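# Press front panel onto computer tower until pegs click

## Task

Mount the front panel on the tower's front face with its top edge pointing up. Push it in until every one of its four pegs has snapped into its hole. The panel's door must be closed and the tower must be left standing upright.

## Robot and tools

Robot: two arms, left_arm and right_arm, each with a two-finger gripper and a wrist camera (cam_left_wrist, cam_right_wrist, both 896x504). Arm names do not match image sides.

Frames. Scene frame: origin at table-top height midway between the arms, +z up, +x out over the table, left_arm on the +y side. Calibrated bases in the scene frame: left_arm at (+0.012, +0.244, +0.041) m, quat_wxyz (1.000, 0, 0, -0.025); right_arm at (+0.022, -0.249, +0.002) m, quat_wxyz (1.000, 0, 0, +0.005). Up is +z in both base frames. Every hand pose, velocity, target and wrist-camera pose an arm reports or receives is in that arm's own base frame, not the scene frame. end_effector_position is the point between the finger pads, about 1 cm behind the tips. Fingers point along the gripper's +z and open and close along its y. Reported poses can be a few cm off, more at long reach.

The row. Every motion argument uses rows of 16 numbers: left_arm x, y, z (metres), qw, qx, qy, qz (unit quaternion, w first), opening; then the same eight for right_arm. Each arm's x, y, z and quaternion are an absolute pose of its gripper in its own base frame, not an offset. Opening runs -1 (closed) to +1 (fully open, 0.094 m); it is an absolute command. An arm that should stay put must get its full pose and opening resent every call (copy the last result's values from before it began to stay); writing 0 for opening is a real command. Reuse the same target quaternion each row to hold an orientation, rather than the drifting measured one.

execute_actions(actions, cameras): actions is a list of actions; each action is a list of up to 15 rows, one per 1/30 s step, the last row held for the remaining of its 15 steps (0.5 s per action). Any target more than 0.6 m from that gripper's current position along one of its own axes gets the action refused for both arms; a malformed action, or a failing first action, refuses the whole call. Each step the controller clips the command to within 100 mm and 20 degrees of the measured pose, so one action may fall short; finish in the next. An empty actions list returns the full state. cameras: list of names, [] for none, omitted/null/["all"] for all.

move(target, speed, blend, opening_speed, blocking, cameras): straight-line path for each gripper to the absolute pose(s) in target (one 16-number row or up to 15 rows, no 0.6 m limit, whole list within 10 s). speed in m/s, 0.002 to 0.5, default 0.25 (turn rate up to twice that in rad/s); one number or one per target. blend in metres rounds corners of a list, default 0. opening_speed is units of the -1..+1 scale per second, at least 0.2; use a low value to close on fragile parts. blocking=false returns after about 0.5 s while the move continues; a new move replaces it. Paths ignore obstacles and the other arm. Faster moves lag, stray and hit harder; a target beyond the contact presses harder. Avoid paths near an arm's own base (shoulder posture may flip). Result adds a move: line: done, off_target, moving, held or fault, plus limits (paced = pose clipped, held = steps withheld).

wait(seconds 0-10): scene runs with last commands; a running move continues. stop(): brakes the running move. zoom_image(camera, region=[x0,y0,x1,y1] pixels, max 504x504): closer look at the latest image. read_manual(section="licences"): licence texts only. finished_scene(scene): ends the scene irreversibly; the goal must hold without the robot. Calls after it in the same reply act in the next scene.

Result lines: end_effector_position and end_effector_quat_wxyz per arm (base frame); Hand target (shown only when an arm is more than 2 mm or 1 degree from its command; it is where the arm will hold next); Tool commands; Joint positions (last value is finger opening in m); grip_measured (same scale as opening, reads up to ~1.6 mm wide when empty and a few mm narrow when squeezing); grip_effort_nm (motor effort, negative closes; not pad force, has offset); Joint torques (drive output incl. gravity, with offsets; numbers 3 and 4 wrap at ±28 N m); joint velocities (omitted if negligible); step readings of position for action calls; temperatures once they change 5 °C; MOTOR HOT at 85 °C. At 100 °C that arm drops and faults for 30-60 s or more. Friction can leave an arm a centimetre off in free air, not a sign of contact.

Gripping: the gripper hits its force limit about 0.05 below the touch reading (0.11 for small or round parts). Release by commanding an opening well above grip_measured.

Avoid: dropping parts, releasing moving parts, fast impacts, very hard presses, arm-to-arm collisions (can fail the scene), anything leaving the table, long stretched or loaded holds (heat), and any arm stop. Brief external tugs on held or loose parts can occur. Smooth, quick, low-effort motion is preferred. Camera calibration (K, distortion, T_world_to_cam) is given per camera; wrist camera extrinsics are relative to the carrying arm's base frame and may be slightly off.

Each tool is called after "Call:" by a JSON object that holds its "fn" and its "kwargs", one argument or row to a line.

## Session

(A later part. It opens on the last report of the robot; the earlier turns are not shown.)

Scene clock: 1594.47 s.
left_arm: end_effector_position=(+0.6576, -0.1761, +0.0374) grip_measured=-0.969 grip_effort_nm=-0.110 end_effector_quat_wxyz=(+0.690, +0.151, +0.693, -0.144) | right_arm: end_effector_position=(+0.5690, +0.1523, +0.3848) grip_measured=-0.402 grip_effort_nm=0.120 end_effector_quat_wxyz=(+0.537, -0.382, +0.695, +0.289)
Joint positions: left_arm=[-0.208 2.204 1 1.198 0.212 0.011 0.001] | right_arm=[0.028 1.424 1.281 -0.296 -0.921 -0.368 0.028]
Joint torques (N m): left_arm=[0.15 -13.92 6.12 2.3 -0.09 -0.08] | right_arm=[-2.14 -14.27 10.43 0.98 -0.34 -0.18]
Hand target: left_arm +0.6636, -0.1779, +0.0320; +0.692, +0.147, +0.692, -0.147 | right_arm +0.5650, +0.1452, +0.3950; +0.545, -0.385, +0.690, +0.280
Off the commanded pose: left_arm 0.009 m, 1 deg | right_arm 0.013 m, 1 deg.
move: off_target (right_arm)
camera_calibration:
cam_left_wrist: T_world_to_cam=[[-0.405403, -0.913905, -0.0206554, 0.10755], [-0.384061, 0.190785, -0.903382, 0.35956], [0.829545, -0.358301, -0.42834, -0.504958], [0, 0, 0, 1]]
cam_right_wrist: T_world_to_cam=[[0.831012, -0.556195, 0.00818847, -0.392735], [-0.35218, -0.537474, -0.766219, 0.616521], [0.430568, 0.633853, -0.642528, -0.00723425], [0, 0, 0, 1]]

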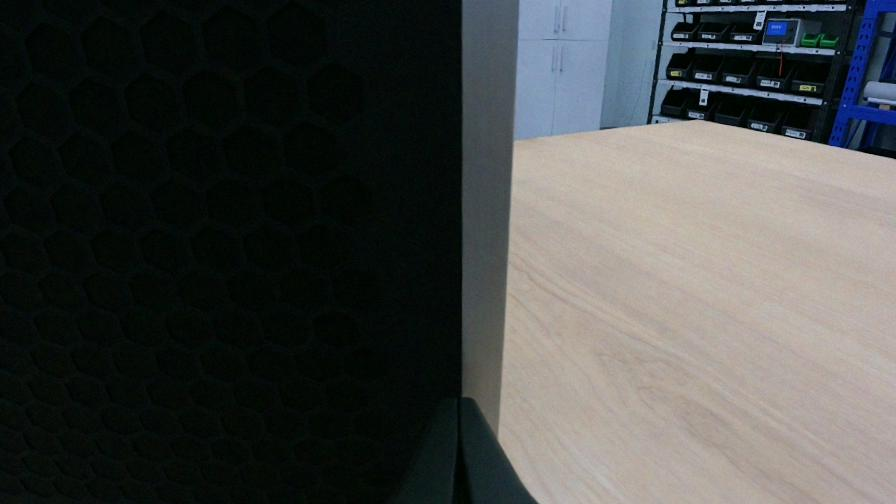

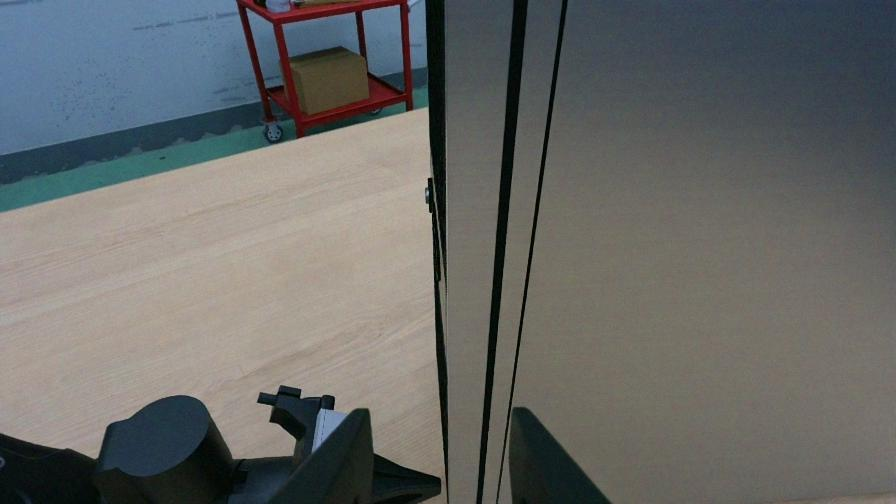

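Call:
{"fn": "move", "kwargs": {
  "target": [
    [0.672, -0.182, 0.016, 0.69166, 0.14702, 0.69166, -0.14702, -0.97, 0.565, 0.145, 0.395, 0.545, -0.385, 0.690, 0.280, -0.40],
    [0.696, -0.193, 0.016, 0.69166, 0.14702, 0.69166, -0.14702, -0.97, 0.565, 0.145, 0.395, 0.545, -0.385, 0.690, 0.280, -0.40]
  ],
  "speed": 0.045,
  "blend": 0.005
}}

Call:
{"fn": "zoom_image", "kwargs": {
  "camera": "cam_right_wrist",
  "region": [440, 380, 560, 504]
}}

Scene clock: 1608.47 s.
left_arm: end_effector_position=(+0.6647, -0.1767, +0.0206) grip_measured=-0.969 grip_effort_nm=-0.110 end_effector_quat_wxyz=(+0.687, +0.149, +0.697, -0.142) | right_arm: end_effector_position=(+0.5690, +0.1523, +0.3848) grip_measured=-0.402 grip_effort_nm=0.125 end_effector_quat_wxyz=(+0.537, -0.382, +0.695, +0.289)
Joint positions: left_arm=[-0.208 2.249 1.032 1.202 0.207 0.011 0.001] | right_arm=[0.028 1.424 1.281 -0.296 -0.921 -0.368 0.028]
Joint torques (N m): left_arm=[-1.38 -12.28 11.37 0.91 -0.53 -0.07] | right_arm=[-2.2 -14.1 10.4 0.99 -0.32 -0.18]
Hand target: left_arm +0.6915, -0.1920, +0.0175; +0.692, +0.147, +0.692, -0.147 | right_arm +0.5650, +0.1452, +0.3950; +0.545, -0.385, +0.690, +0.280
Off the commanded pose: left_arm 0.036 m, 1 deg | right_arm 0.013 m, 1 deg.
move: off_target (left_arm, right_arm)
camera_calibration:
cam_left_wrist: T_world_to_cam=[[-0.40105, -0.915864, -0.0187441, 0.106209], [-0.393408, 0.190677, -0.899373, 0.353367], [0.827278, -0.35332, -0.43678, -0.515682], [0, 0, 0, 1]]
cam_right_wrist: T_world_to_cam=[[0.831012, -0.556195, 0.00818847, -0.392735], [-0.35218, -0.537474, -0.766219, 0.616521], [0.430568, 0.633853, -0.642528, -0.00723425], [0, 0, 0, 1]]

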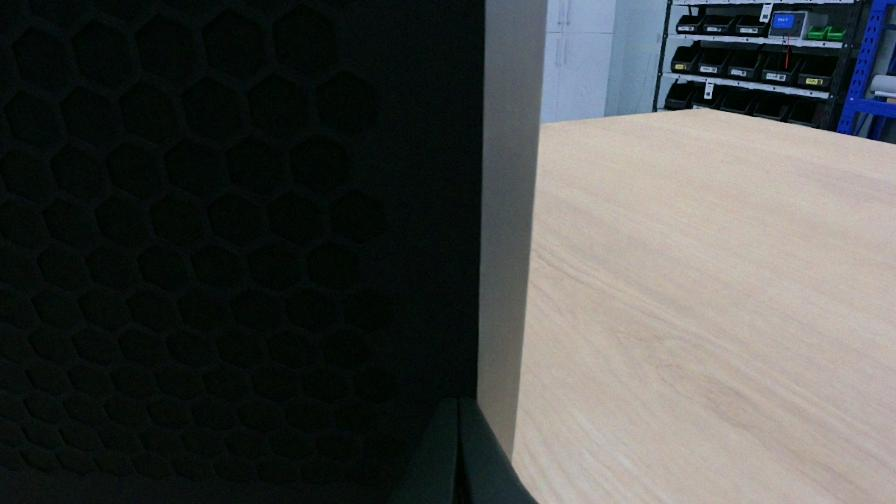

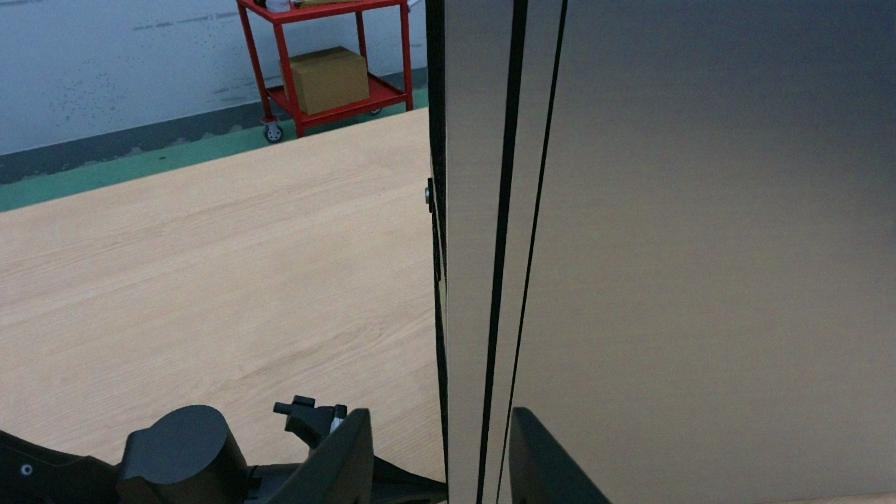

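Scaled by 4.065 from the camera's 896x504 image, which has a finer 1280x720 frame.

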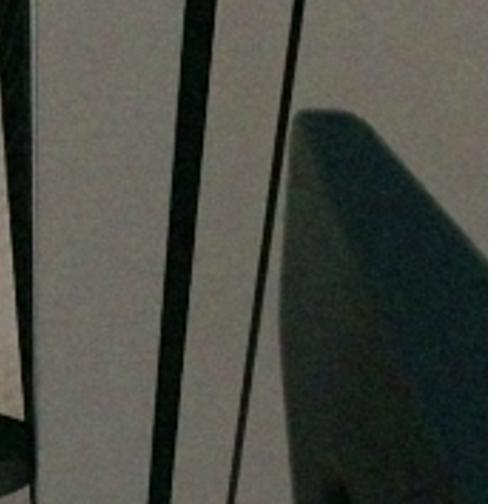

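Call:
{"fn": "move", "kwargs": {
  "target": [
    [0.712, -0.200, 0.016, 0.69166, 0.14702, 0.69166, -0.14702, -0.97, 0.565, 0.145, 0.395, 0.545, -0.385, 0.690, 0.280, -0.40]
  ],
  "speed": 0.045
}}

Call:
{"fn": "zoom_image", "kwargs": {
  "camera": "cam_right_wrist",
  "region": [440, 380, 560, 504]
}}

Scene clock: 1614.07 s.
left_arm: end_effector_position=(+0.6651, -0.1770, +0.0193) grip_measured=-0.969 grip_effort_nm=-0.105 end_effector_quat_wxyz=(+0.686, +0.149, +0.698, -0.142) | right_arm: end_effector_position=(+0.5690, +0.1523, +0.3848) grip_measured=-0.402 grip_effort_nm=0.120 end_effector_quat_wxyz=(+0.537, -0.382, +0.695, +0.289)
Joint positions: left_arm=[-0.209 2.25 1.033 1.197 0.205 0.011 0.001] | right_arm=[0.028 1.424 1.281 -0.296 -0.921 -0.368 0.028]
Joint torques (N m): left_arm=[-1.73 -11.81 14.06 0.01 -0.69 -0.05] | right_arm=[-2.49 -14.04 10.26 0.87 -0.33 -0.21]
Hand target: left_arm +0.7030, -0.1982, +0.0192; +0.692, +0.147, +0.692, -0.147 | right_arm +0.5650, +0.1452, +0.3950; +0.545, -0.385, +0.690, +0.280
Off the commanded pose: left_arm 0.052 m, 1 deg | right_arm 0.013 m, 1 deg.
move: off_target (left_arm, right_arm)
camera_calibration:
cam_left_wrist: T_world_to_cam=[[-0.400077, -0.916306, -0.0179267, 0.105335], [-0.397309, 0.191033, -0.897581, 0.355032], [0.825884, -0.351979, -0.440485, -0.515443], [0, 0, 0, 1]]
cam_right_wrist: T_world_to_cam=[[0.831012, -0.556195, 0.00818847, -0.392735], [-0.35218, -0.537474, -0.766219, 0.616521], [0.430568, 0.633853, -0.642528, -0.00723425], [0, 0, 0, 1]]

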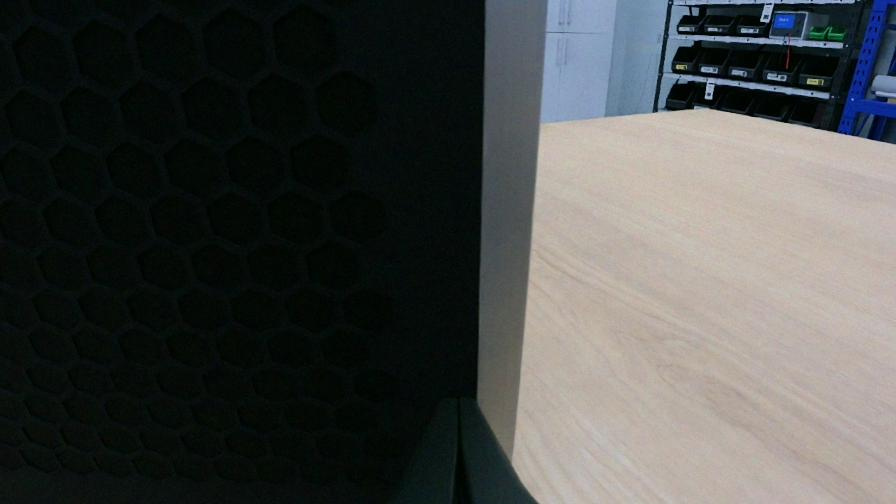

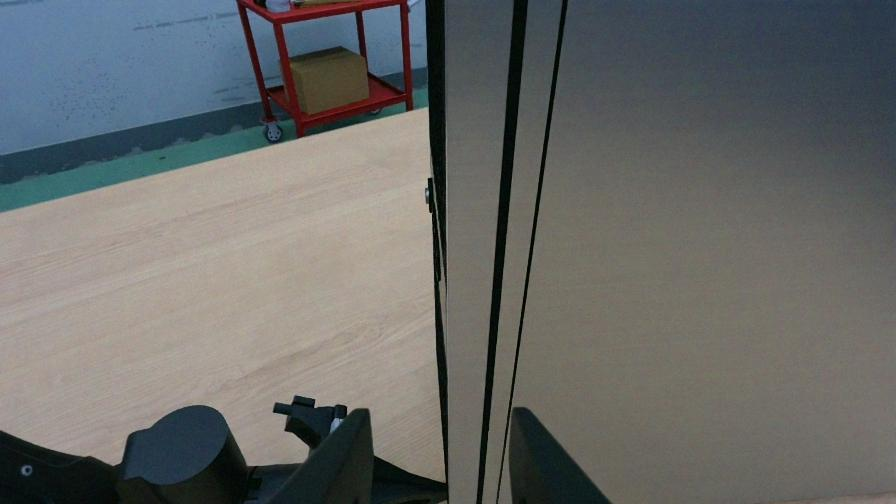

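Scaled by 4.065 from the camera's 896x504 image, which has a finer 1280x720 frame.

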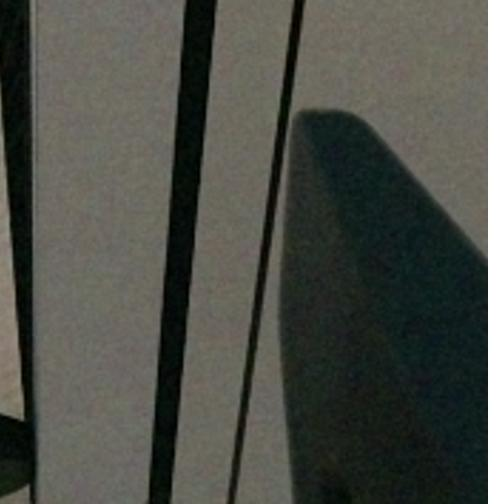

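Call:
{"fn": "move", "kwargs": {
  "target": [
    [0.645, -0.170, 0.025, 0.69166, 0.14702, 0.69166, -0.14702, -0.97, 0.565, 0.145, 0.395, 0.545, -0.385, 0.690, 0.280, -0.40],
    [0.706, 0.004, 0.025, 0.69166, 0.14702, 0.69166, -0.14702, -0.97, 0.565, 0.145, 0.395, 0.545, -0.385, 0.690, 0.280, -0.40],
    [0.728, -0.010, 0.020, 0.69166, 0.14702, 0.69166, -0.14702, -0.97, 0.565, 0.145, 0.395, 0.545, -0.385, 0.690, 0.280, -0.40]
  ],
  "speed": [0.1, 0.2, 0.06],
  "blend": [0.008, 0.008, 0]
}}

Scene clock: 1649.47 s.
left_arm: end_effector_position=(+0.7202, -0.0084, +0.0295) grip_measured=-0.969 grip_effort_nm=-0.110 end_effector_quat_wxyz=(+0.695, +0.151, +0.689, -0.142) | right_arm: end_effector_position=(+0.5690, +0.1523, +0.3848) grip_measured=-0.402 grip_effort_nm=0.125 end_effector_quat_wxyz=(+0.537, -0.382, +0.695, +0.289)
Joint positions: left_arm=[0.109 2.291 1.18 1.118 0.526 0.011 0.001] | right_arm=[0.028 1.424 1.281 -0.296 -0.921 -0.368 0.028]
Joint torques (N m): left_arm=[-0.26 -15.44 7.15 1.91 -0.1 -0.06] | right_arm=[-2.43 -14.04 10.32 0.94 -0.35 -0.2]
Motor temperatures (°C): left_arm=[24 30 56 26 25 21 24] | right_arm=[22 35 54 22 24 23 25]
Heat: left arm: hottest elbow 56 °C; right arm: hottest elbow 54 °C.
Hand target: left_arm +0.7274, -0.0101, +0.0201; +0.692, +0.147, +0.692, -0.147 | right_arm +0.5650, +0.1452, +0.3950; +0.545, -0.385, +0.690, +0.280
Off the commanded pose: left_arm 0.012 m, 1 deg | right_arm 0.013 m, 1 deg.
move: off_target (left_arm, right_arm)
camera_calibration:
cam_left_wrist: T_world_to_cam=[[-0.402682, -0.914991, -0.0252734, 0.284176], [-0.373311, 0.189377, -0.908171, 0.336859], [0.835755, -0.356269, -0.417835, -0.504876], [0, 0, 0, 1]]
cam_right_wrist: T_world_to_cam=[[0.831012, -0.556195, 0.00818847, -0.392735], [-0.35218, -0.537474, -0.766219, 0.616521], [0.430568, 0.633853, -0.642528, -0.00723425], [0, 0, 0, 1]]

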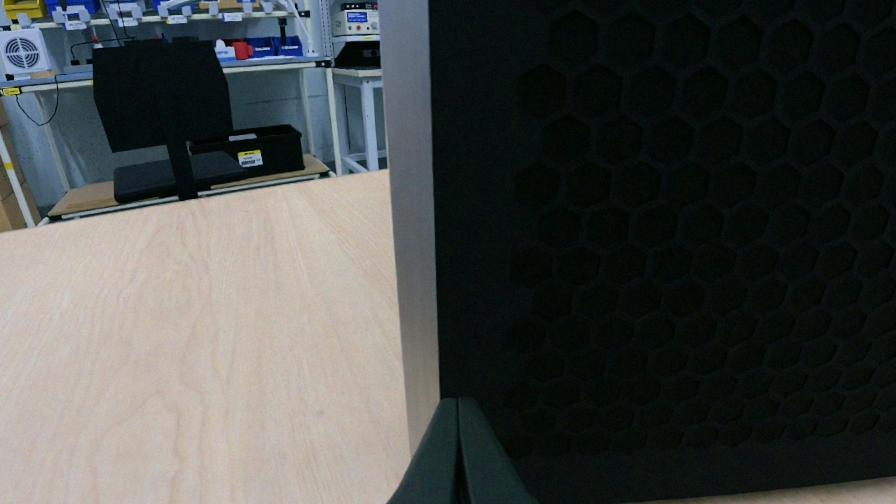

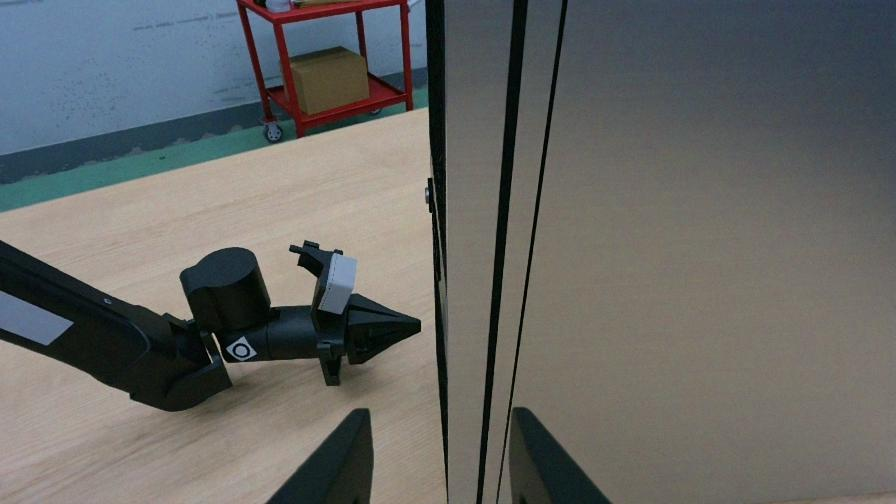

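Call:
{"fn": "move", "kwargs": {
  "target": [
    [0.768, -0.031, 0.010, 0.69166, 0.14702, 0.69166, -0.14702, -0.97, 0.565, 0.145, 0.395, 0.545, -0.385, 0.690, 0.280, -0.40]
  ],
  "speed": 0.045
}}

Call:
{"fn": "zoom_image", "kwargs": {
  "camera": "cam_right_wrist",
  "region": [470, 0, 590, 120]
}}

Scene clock: 1656.90 s.
left_arm: end_effector_position=(+0.7374, -0.0134, +0.0252) grip_measured=-0.969 grip_effort_nm=-0.110 end_effector_quat_wxyz=(+0.695, +0.148, +0.689, -0.139) | right_arm: end_effector_position=(+0.5690, +0.1523, +0.3848) grip_measured=-0.402 grip_effort_nm=0.129 end_effector_quat_wxyz=(+0.537, -0.382, +0.695, +0.289)
Joint positions: left_arm=[0.095 2.32 1.236 1.091 0.505 0.011 0.001] | right_arm=[0.028 1.424 1.281 -0.296 -0.921 -0.368 0.028]
Joint torques (N m): left_arm=[-2.49 -13.45 11.88 0.62 -1 -0.1] | right_arm=[-2.32 -14.27 10.3 0.8 -0.36 -0.2]
Hand target: left_arm +0.7623, -0.0313, +0.0113; +0.692, +0.147, +0.692, -0.147 | right_arm +0.5650, +0.1452, +0.3950; +0.545, -0.385, +0.690, +0.280
Off the commanded pose: left_arm 0.038 m, 1 deg | right_arm 0.013 m, 1 deg.
move: off_target (left_arm, right_arm)
camera_calibration:
cam_left_wrist: T_world_to_cam=[[-0.396039, -0.917889, -0.0251483, 0.281417], [-0.37466, 0.186536, -0.908204, 0.341318], [0.838322, -0.350262, -0.417772, -0.524666], [0, 0, 0, 1]]
cam_right_wrist: T_world_to_cam=[[0.831012, -0.556195, 0.00818847, -0.392735], [-0.35218, -0.537474, -0.766219, 0.616521], [0.430568, 0.633853, -0.642528, -0.00723425], [0, 0, 0, 1]]

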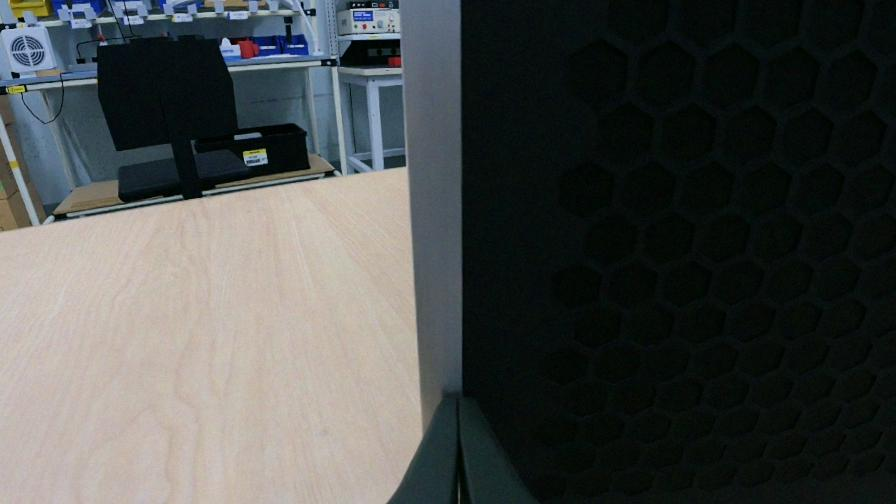

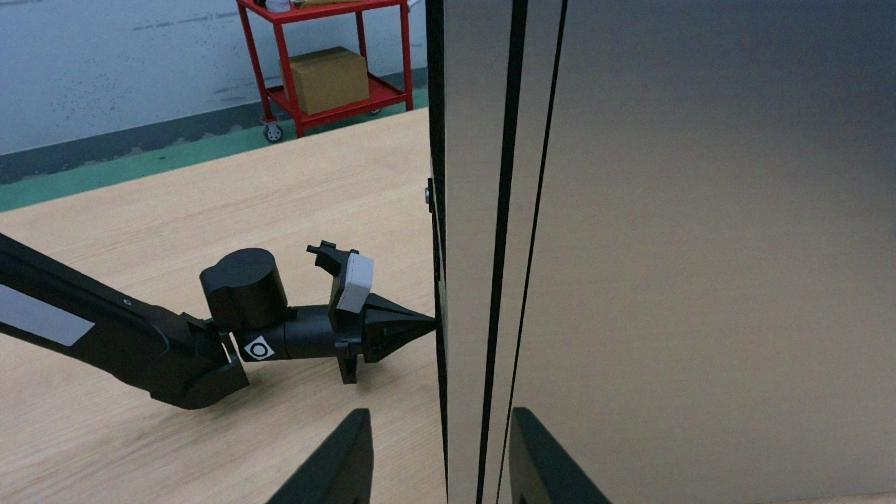

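Scaled by 4.200 from the camera's 896x504 image, which has a finer 1280x720 frame.

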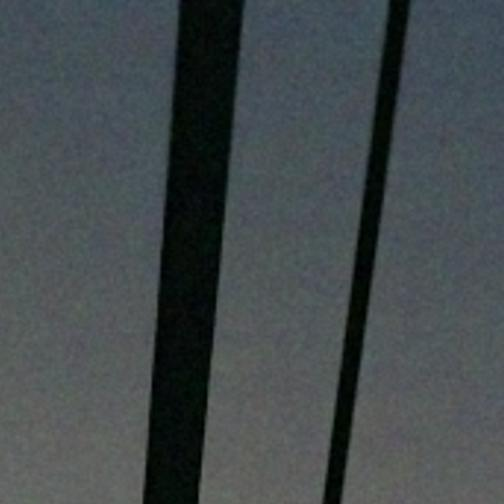

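Call:
{"fn": "move", "kwargs": {
  "target": [
    [0.784, -0.041, 0.008, 0.69166, 0.14702, 0.69166, -0.14702, -0.97, 0.565, 0.145, 0.395, 0.545, -0.385, 0.690, 0.280, -0.40]
  ],
  "speed": 0.045,
  "cameras": ["cam_right_wrist"]
}}

Call:
{"fn": "zoom_image", "kwargs": {
  "camera": "cam_right_wrist",
  "region": [470, 0, 590, 120]
}}

Scene clock: 1663.27 s.
left_arm: end_effector_position=(+0.7378, -0.0136, +0.0240) grip_measured=-0.969 grip_effort_nm=-0.100 end_effector_quat_wxyz=(+0.695, +0.147, +0.690, -0.139) | right_arm: end_effector_position=(+0.5690, +0.1523, +0.3848) grip_measured=-0.402 grip_effort_nm=0.120 end_effector_quat_wxyz=(+0.537, -0.382, +0.695, +0.289)
Joint positions: left_arm=[0.095 2.322 1.238 1.09 0.503 0.011 0.001] | right_arm=[0.028 1.424 1.281 -0.296 -0.921 -0.368 0.028]
Joint torques (N m): left_arm=[-3.78 -12.57 14.3 -0.12 -1.7 -0.08] | right_arm=[-2.32 -14.21 10.37 0.8 -0.34 -0.2]
Hand target: left_arm +0.7728, -0.0417, +0.0107; +0.692, +0.147, +0.692, -0.147 | right_arm +0.5650, +0.1452, +0.3950; +0.545, -0.385, +0.690, +0.280
Off the commanded pose: left_arm 0.056 m, 1 deg | right_arm 0.013 m, 1 deg.
move: off_target (left_arm, right_arm)
camera_calibration:
cam_right_wrist: T_world_to_cam=[[0.831012, -0.556195, 0.00818847, -0.392735], [-0.35218, -0.537474, -0.766219, 0.616521], [0.430568, 0.633853, -0.642528, -0.00723425], [0, 0, 0, 1]]
Images, in order: cam_right_wrist.

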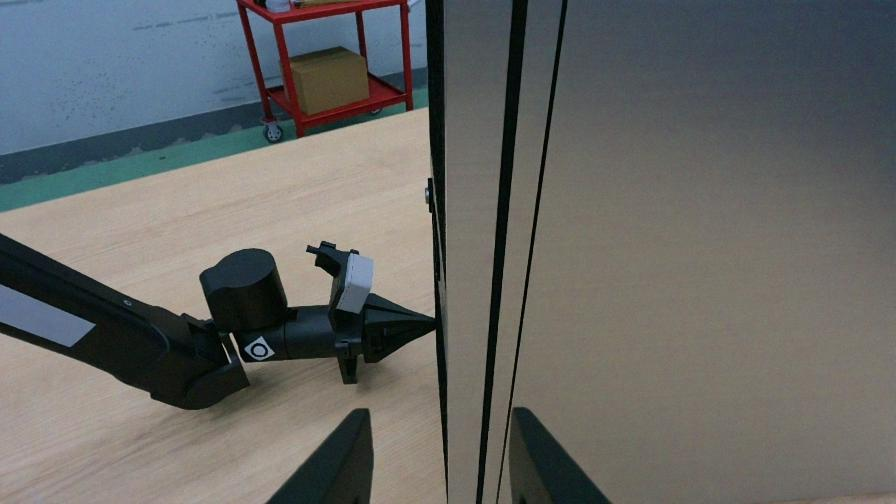

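Scaled by 4.200 from the camera's 896x504 image, which has a finer 1280x720 frame.

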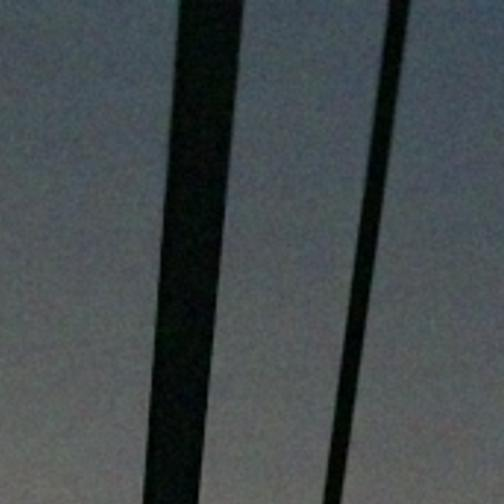

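Call:
{"fn": "move", "kwargs": {
  "target": [
    [0.725, -0.006, 0.030, 0.69166, 0.14702, 0.69166, -0.14702, -0.97, 0.565, 0.145, 0.395, 0.545, -0.385, 0.690, 0.280, -0.40],
    [0.722, -0.002, 0.398, 0.69166, 0.14702, 0.69166, -0.14702, -0.97, 0.565, 0.145, 0.395, 0.545, -0.385, 0.690, 0.280, -0.40],
    [0.745, -0.015, 0.398, 0.69166, 0.14702, 0.69166, -0.14702, -0.97, 0.565, 0.145, 0.395, 0.545, -0.385, 0.690, 0.280, -0.40]
  ],
  "speed": [0.1, 0.22, 0.06],
  "blend": [0.008, 0.008, 0]
}}

Call:
{"fn": "zoom_image", "kwargs": {
  "camera": "cam_left_wrist",
  "region": [400, 190, 520, 310]
}}

Scene clock: 1676.03 s.
left_arm: end_effector_position=(+0.7328, -0.0117, +0.3849) grip_measured=-0.969 grip_effort_nm=-0.090 end_effector_quat_wxyz=(+0.686, +0.146, +0.698, -0.145) | right_arm: end_effector_position=(+0.5690, +0.1523, +0.3848) grip_measured=-0.402 grip_effort_nm=0.125 end_effector_quat_wxyz=(+0.537, -0.382, +0.695, +0.289)
Joint positions: left_arm=[0.1 1.699 1.413 0.266 0.515 0.007 0.001] | right_arm=[0.028 1.424 1.281 -0.296 -0.921 -0.368 0.028]
Joint torques (N m): left_arm=[-0.85 -13.16 12.88 1.81 -0.06 -0.03] | right_arm=[-2.61 -13.57 10.3 0.87 -0.32 -0.19]
Hand target: left_arm +0.7438, -0.0150, +0.3977; +0.692, +0.147, +0.692, -0.147 | right_arm +0.5650, +0.1452, +0.3950; +0.545, -0.385, +0.690, +0.280
Off the commanded pose: left_arm 0.018 m, 1 deg | right_arm 0.013 m, 1 deg.
move: off_target (left_arm, right_arm)
camera_calibration:
cam_left_wrist: T_world_to_cam=[[-0.400696, -0.916172, -0.00849295, 0.287298], [-0.399403, 0.18301, -0.898323, 0.680242], [0.824573, -0.356562, -0.439253, -0.35171], [0, 0, 0, 1]]
cam_right_wrist: T_world_to_cam=[[0.831012, -0.556195, 0.00818847, -0.392735], [-0.35218, -0.537474, -0.766219, 0.616521], [0.430568, 0.633853, -0.642528, -0.00723425], [0, 0, 0, 1]]

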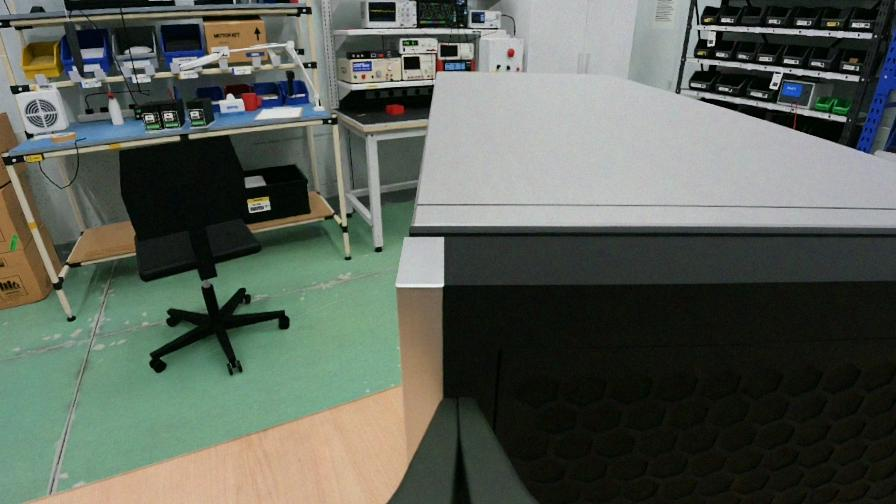

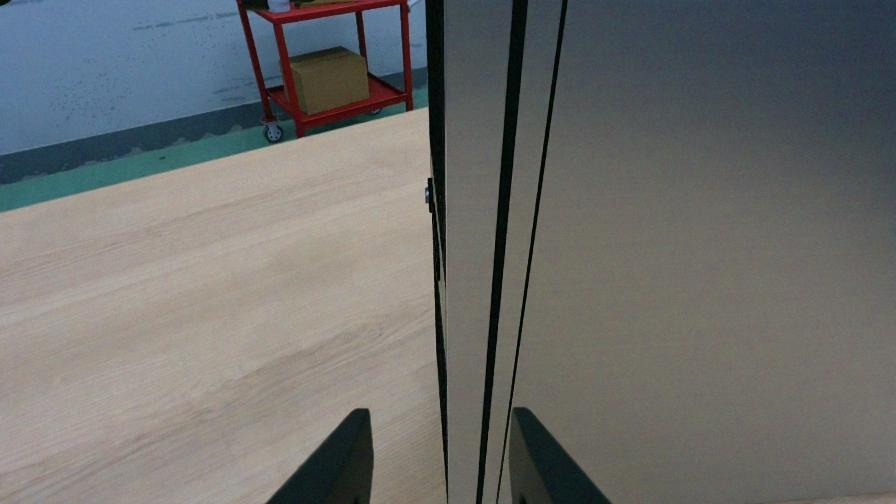

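Scaled by 4.200 from the camera's 896x504 image, which has a finer 1280x720 frame.

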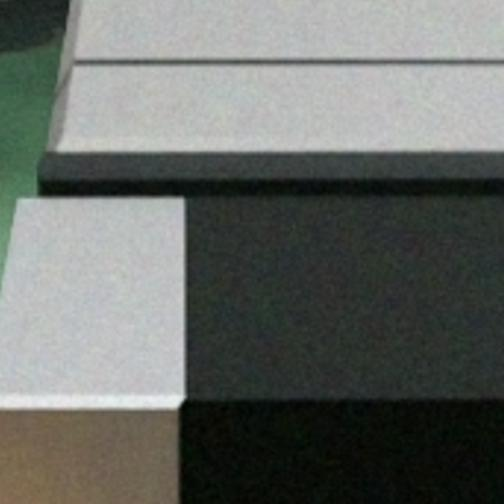

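Call:
{"fn": "move", "kwargs": {
  "target": [
    [0.700, 0.005, 0.400, 0.69166, 0.14702, 0.69166, -0.14702, -0.97, 0.565, 0.145, 0.395, 0.545, -0.385, 0.690, 0.280, -0.40],
    [0.66, 0.085, 0.42, 0.66446, 0.24184, 0.66446, -0.24184, -0.97, 0.565, 0.145, 0.395, 0.545, -0.385, 0.690, 0.280, -0.40],
    [0.72, 0.11, 0.425, 0.60611, 0.36419, 0.60611, -0.36419, -0.97, 0.565, 0.145, 0.395, 0.545, -0.385, 0.690, 0.280, -0.40]
  ],
  "speed": [0.15, 0.25, 0.25],
  "blend": [0.02, 0.04, 0]
}}

Call:
{"fn": "zoom_image", "kwargs": {
  "camera": "cam_left_wrist",
  "region": [420, 190, 520, 300]
}}

Call:
{"fn": "zoom_image", "kwargs": {
  "camera": "cam_left_wrist",
  "region": [400, 290, 520, 410]
}}

Scene clock: 1715.10 s.
left_arm: end_effector_position=(+0.7113, +0.1026, +0.4212) grip_measured=-0.969 grip_effort_nm=-0.095 end_effector_quat_wxyz=(+0.604, +0.360, +0.608, -0.370) | right_arm: end_effector_position=(+0.5690, +0.1523, +0.3848) grip_measured=-0.402 grip_effort_nm=0.120 end_effector_quat_wxyz=(+0.537, -0.382, +0.695, +0.289)
Joint positions: left_arm=[0.384 1.953 1.855 0.127 1.469 -0.044 0.001] | right_arm=[0.028 1.424 1.281 -0.296 -0.921 -0.368 0.028]
Joint torques (N m): left_arm=[0.26 -16.38 12.49 1.25 0.05 0.08] | right_arm=[-2.02 -14.1 10.41 0.72 -0.34 -0.19]
Hand target: left_arm +0.7193, +0.1100, +0.4247; +0.607, +0.363, +0.605, -0.365 | right_arm +0.5650, +0.1452, +0.3950; +0.545, -0.385, +0.690, +0.280
Off the commanded pose: left_arm 0.012 m, 1 deg | right_arm 0.013 m, 1 deg.
move: off_target (left_arm, right_arm)
camera_calibration:
cam_left_wrist: T_world_to_cam=[[-0.883237, -0.468904, 0.00464027, 0.675543], [-0.201054, 0.369732, -0.907125, 0.526756], [0.423639, -0.802139, -0.420836, 0.0458831], [0, 0, 0, 1]]
cam_right_wrist: T_world_to_cam=[[0.831012, -0.556195, 0.00818847, -0.392735], [-0.35218, -0.537474, -0.766219, 0.616521], [0.430568, 0.633853, -0.642528, -0.00723425], [0, 0, 0, 1]]

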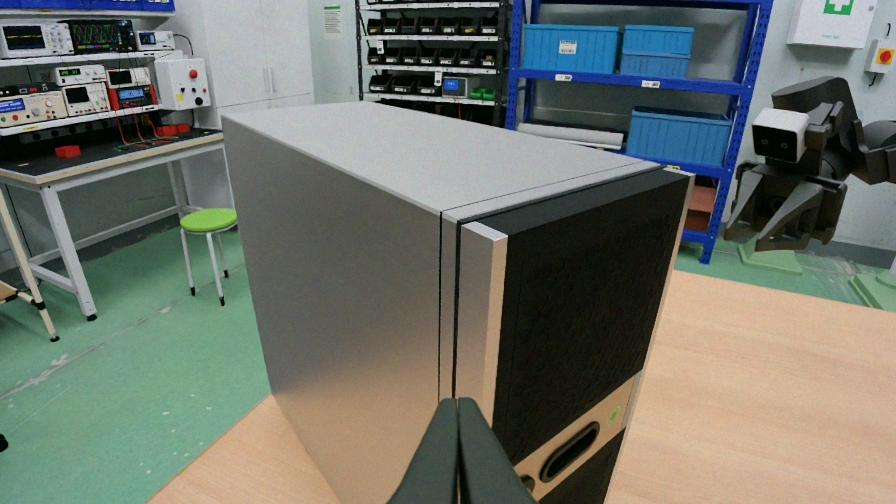

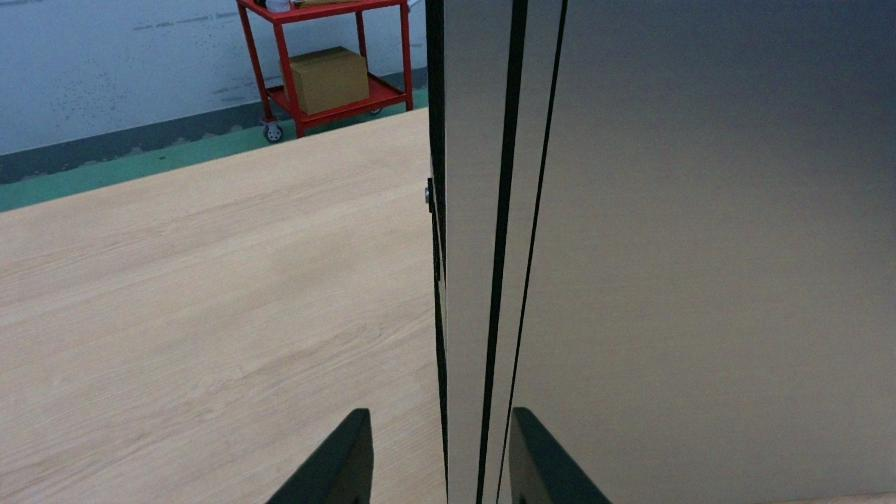

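Scaled by 4.582 from the camera's 896x504 image, which has a finer 1280x720 frame.

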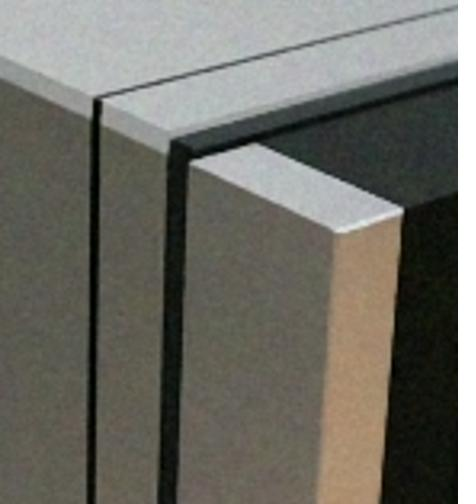

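Scaled by 4.200 from the camera's 896x504 image, which has a finer 1280x720 frame.

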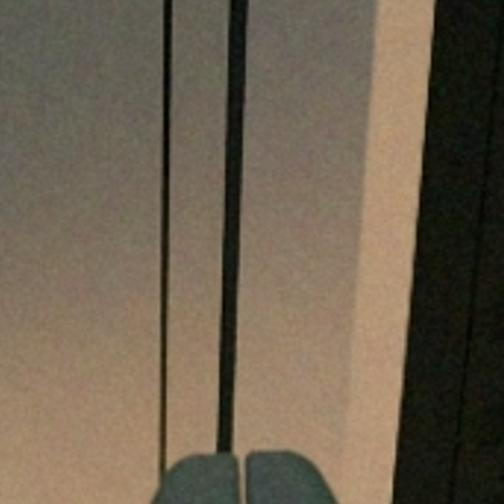

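Call:
{"fn": "move", "kwargs": {
  "target": [
    [0.66, 0.07, 0.41, 0.67, 0.21, 0.67, -0.23, -0.97, 0.565, 0.145, 0.395, 0.545, -0.385, 0.690, 0.280, -0.40],
    [0.715, 0.001, 0.398, 0.69166, 0.14702, 0.69166, -0.14702, -0.97, 0.565, 0.145, 0.395, 0.545, -0.385, 0.690, 0.280, -0.40],
    [0.745, -0.015, 0.398, 0.69166, 0.14702, 0.69166, -0.14702, -0.97, 0.565, 0.145, 0.395, 0.545, -0.385, 0.690, 0.280, -0.40],
    [0.772, -0.029, 0.396, 0.69166, 0.14702, 0.69166, -0.14702, -0.97, 0.565, 0.145, 0.395, 0.545, -0.385, 0.690, 0.280, -0.40]
  ],
  "speed": [0.25, 0.2, 0.08, 0.045],
  "blend": [0.03, 0.01, 0.004, 0]
}}

Call:
{"fn": "zoom_image", "kwargs": {
  "camera": "cam_left_wrist",
  "region": [400, 190, 520, 310]
}}

Call:
{"fn": "zoom_image", "kwargs": {
  "camera": "cam_right_wrist",
  "region": [470, 0, 590, 120]
}}

Scene clock: 1776.10 s.
left_arm: end_effector_position=(+0.7391, -0.0130, +0.3834) grip_measured=-0.969 grip_effort_nm=-0.100 end_effector_quat_wxyz=(+0.680, +0.136, +0.705, -0.151) | right_arm: end_effector_position=(+0.5690, +0.1523, +0.3848) grip_measured=-0.402 grip_effort_nm=0.120 end_effector_quat_wxyz=(+0.537, -0.382, +0.695, +0.289)
Joint positions: left_arm=[0.096 1.713 1.436 0.243 0.505 -0.011 0.001] | right_arm=[0.028 1.424 1.281 -0.296 -0.921 -0.368 0.028]
Joint torques (N m): left_arm=[-2.26 -10.4 16.16 2.22 -0.86 0.1] | right_arm=[-1.9 -14.04 10.47 0.91 -0.36 -0.2]
Motor temperatures (°C): left_arm=[24 33 49 26 25 21 24] | right_arm=[22 35 53 22 24 23 25]
Heat: left arm: hottest elbow 49 °C; right arm: hottest elbow 53 °C.
Hand target: left_arm +0.7664, -0.0293, +0.3946; +0.692, +0.147, +0.691, -0.147 | right_arm +0.5650, +0.1452, +0.3950; +0.545, -0.385, +0.690, +0.280
Off the commanded pose: left_arm 0.039 m, 2 deg | right_arm 0.013 m, 1 deg.
move: off_target (left_arm, right_arm)
camera_calibration:
cam_left_wrist: T_world_to_cam=[[-0.395678, -0.918249, 0.0160651, 0.275463], [-0.419369, 0.16509, -0.892678, 0.693971], [0.817049, -0.35995, -0.450408, -0.348257], [0, 0, 0, 1]]
cam_right_wrist: T_world_to_cam=[[0.831012, -0.556195, 0.00818847, -0.392735], [-0.35218, -0.537474, -0.766219, 0.616521], [0.430568, 0.633853, -0.642528, -0.00723425], [0, 0, 0, 1]]

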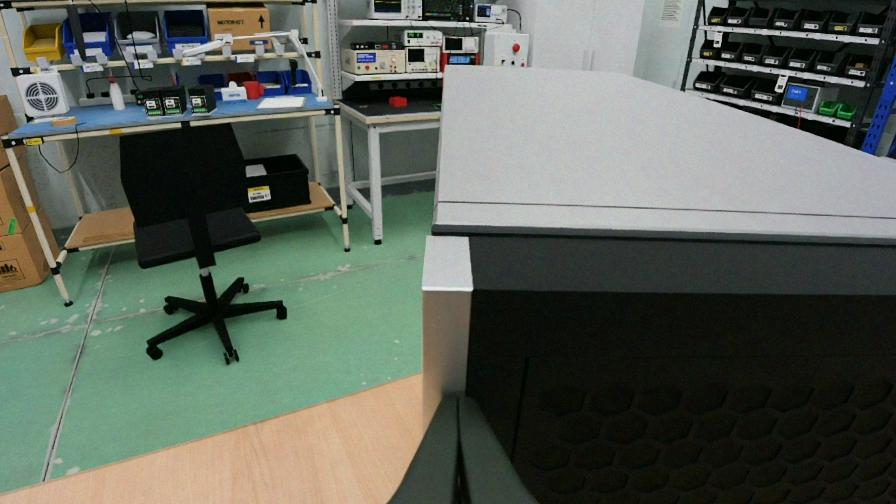

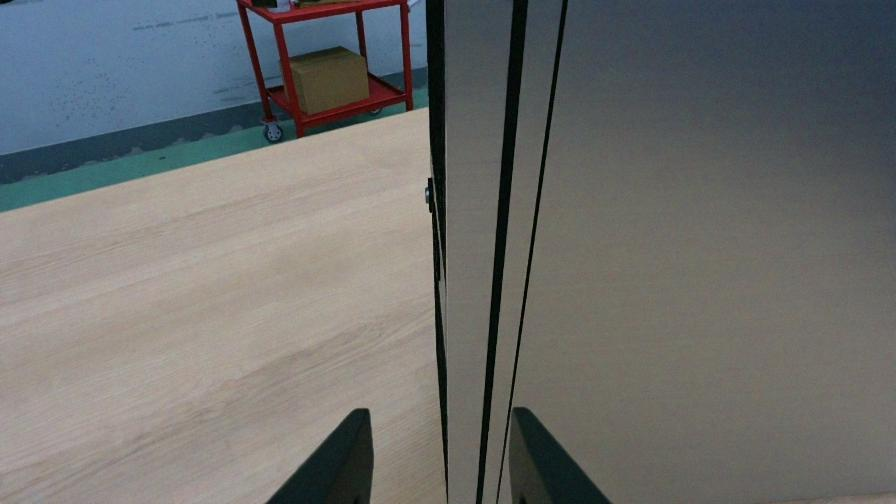

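Scaled by 4.200 from the camera's 896x504 image, which has a finer 1280x720 frame.

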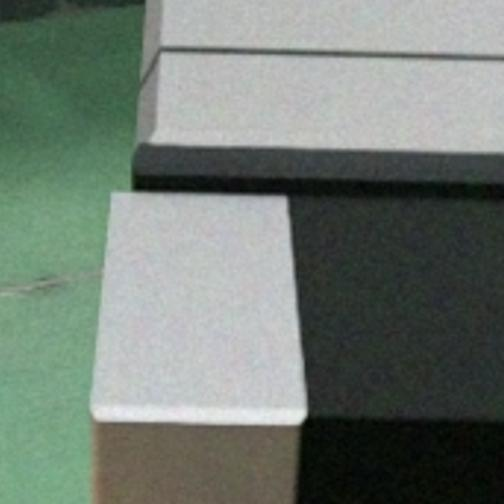

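Scaled by 4.200 from the camera's 896x504 image, which has a finer 1280x720 frame.

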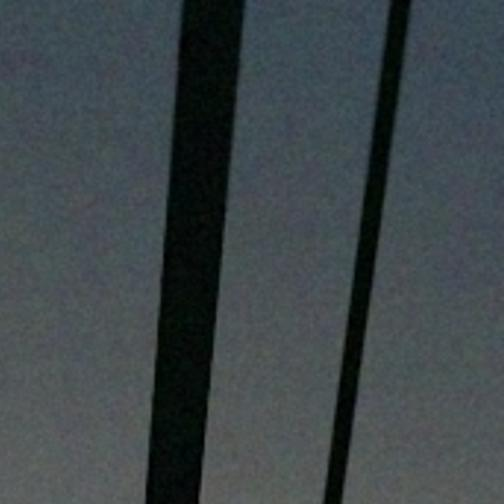

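Call:
{"fn": "move", "kwargs": {
  "target": [
    [0.781, -0.034, 0.396, 0.69166, 0.14702, 0.69166, -0.14702, -0.97, 0.565, 0.145, 0.395, 0.545, -0.385, 0.690, 0.280, -0.40]
  ],
  "speed": 0.045,
  "cameras": ["cam_left_wrist", "cam_right_wrist"]
}}

Call:
{"fn": "zoom_image", "kwargs": {
  "camera": "cam_left_wrist",
  "region": [400, 190, 520, 310]
}}

Call:
{"fn": "zoom_image", "kwargs": {
  "camera": "cam_right_wrist",
  "region": [470, 0, 590, 120]
}}

Scene clock: 1810.93 s.
left_arm: end_effector_position=(+0.7396, -0.0130, +0.3835) grip_measured=-0.969 grip_effort_nm=-0.095 end_effector_quat_wxyz=(+0.678, +0.136, +0.706, -0.151) | right_arm: end_effector_position=(+0.5690, +0.1523, +0.3848) grip_measured=-0.402 grip_effort_nm=0.125 end_effector_quat_wxyz=(+0.537, -0.382, +0.695, +0.289)
Joint positions: left_arm=[0.096 1.713 1.439 0.234 0.506 -0.01 0.001] | right_arm=[0.028 1.424 1.281 -0.296 -0.921 -0.368 0.028]
Joint torques (N m): left_arm=[-2.84 -9.11 17.43 2.32 -1.28 0.1] | right_arm=[-1.85 -14.15 10.35 0.87 -0.37 -0.2]
Motor temperatures (°C): left_arm=[24 31 56 26 25 21 24] | right_arm=[22 35 53 22 24 23 24]
Heat: left arm: hottest elbow 56 °C; right arm: hottest elbow 53 °C.
Hand target: left_arm +0.7727, -0.0345, +0.3941; +0.692, +0.146, +0.691, -0.147 | right_arm +0.5650, +0.1452, +0.3950; +0.545, -0.385, +0.690, +0.280
Off the commanded pose: left_arm 0.048 m, 3 deg | right_arm 0.013 m, 1 deg.
move: off_target (left_arm, right_arm)
camera_calibration:
cam_left_wrist: T_world_to_cam=[[-0.395972, -0.918092, 0.0177045, 0.275205], [-0.423432, 0.16545, -0.890692, 0.696494], [0.814808, -0.360186, -0.454263, -0.345431], [0, 0, 0, 1]]
cam_right_wrist: T_world_to_cam=[[0.831012, -0.556195, 0.00818847, -0.392735], [-0.35218, -0.537474, -0.766219, 0.616521], [0.430568, 0.633853, -0.642528, -0.00723425], [0, 0, 0, 1]]

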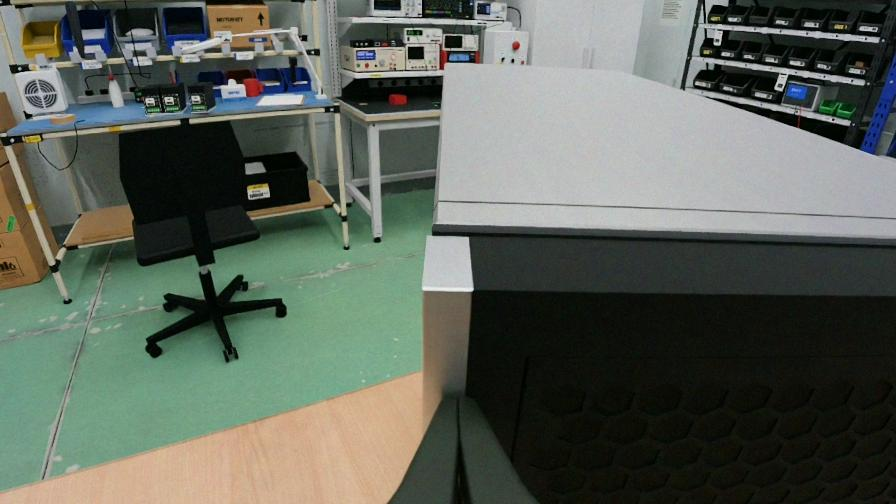

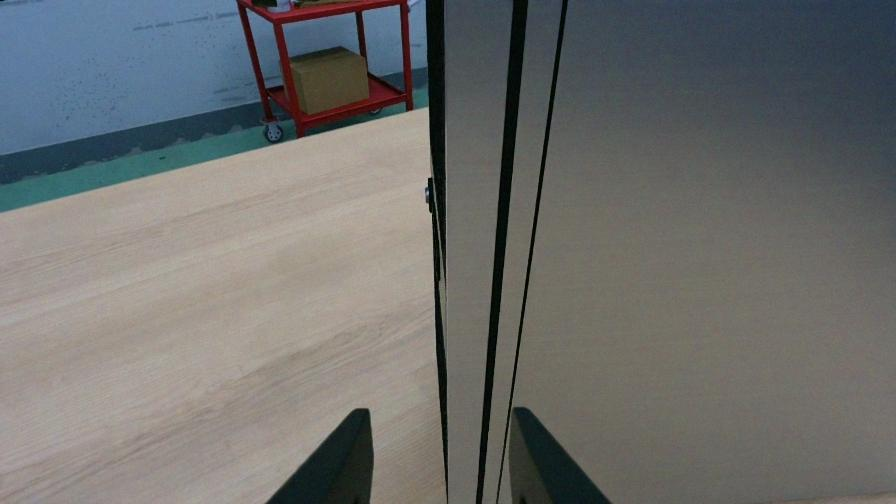

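Scaled by 4.200 from the camera's 896x504 image, which has a finer 1280x720 frame.

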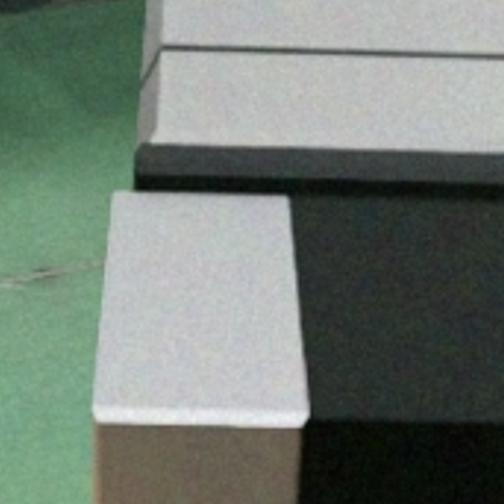

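Scaled by 4.200 from the camera's 896x504 image, which has a finer 1280x720 frame.

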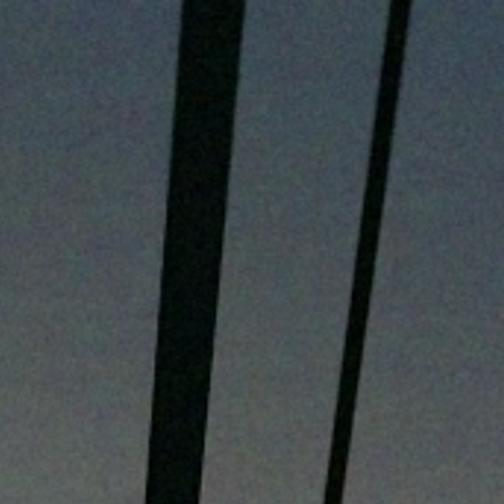

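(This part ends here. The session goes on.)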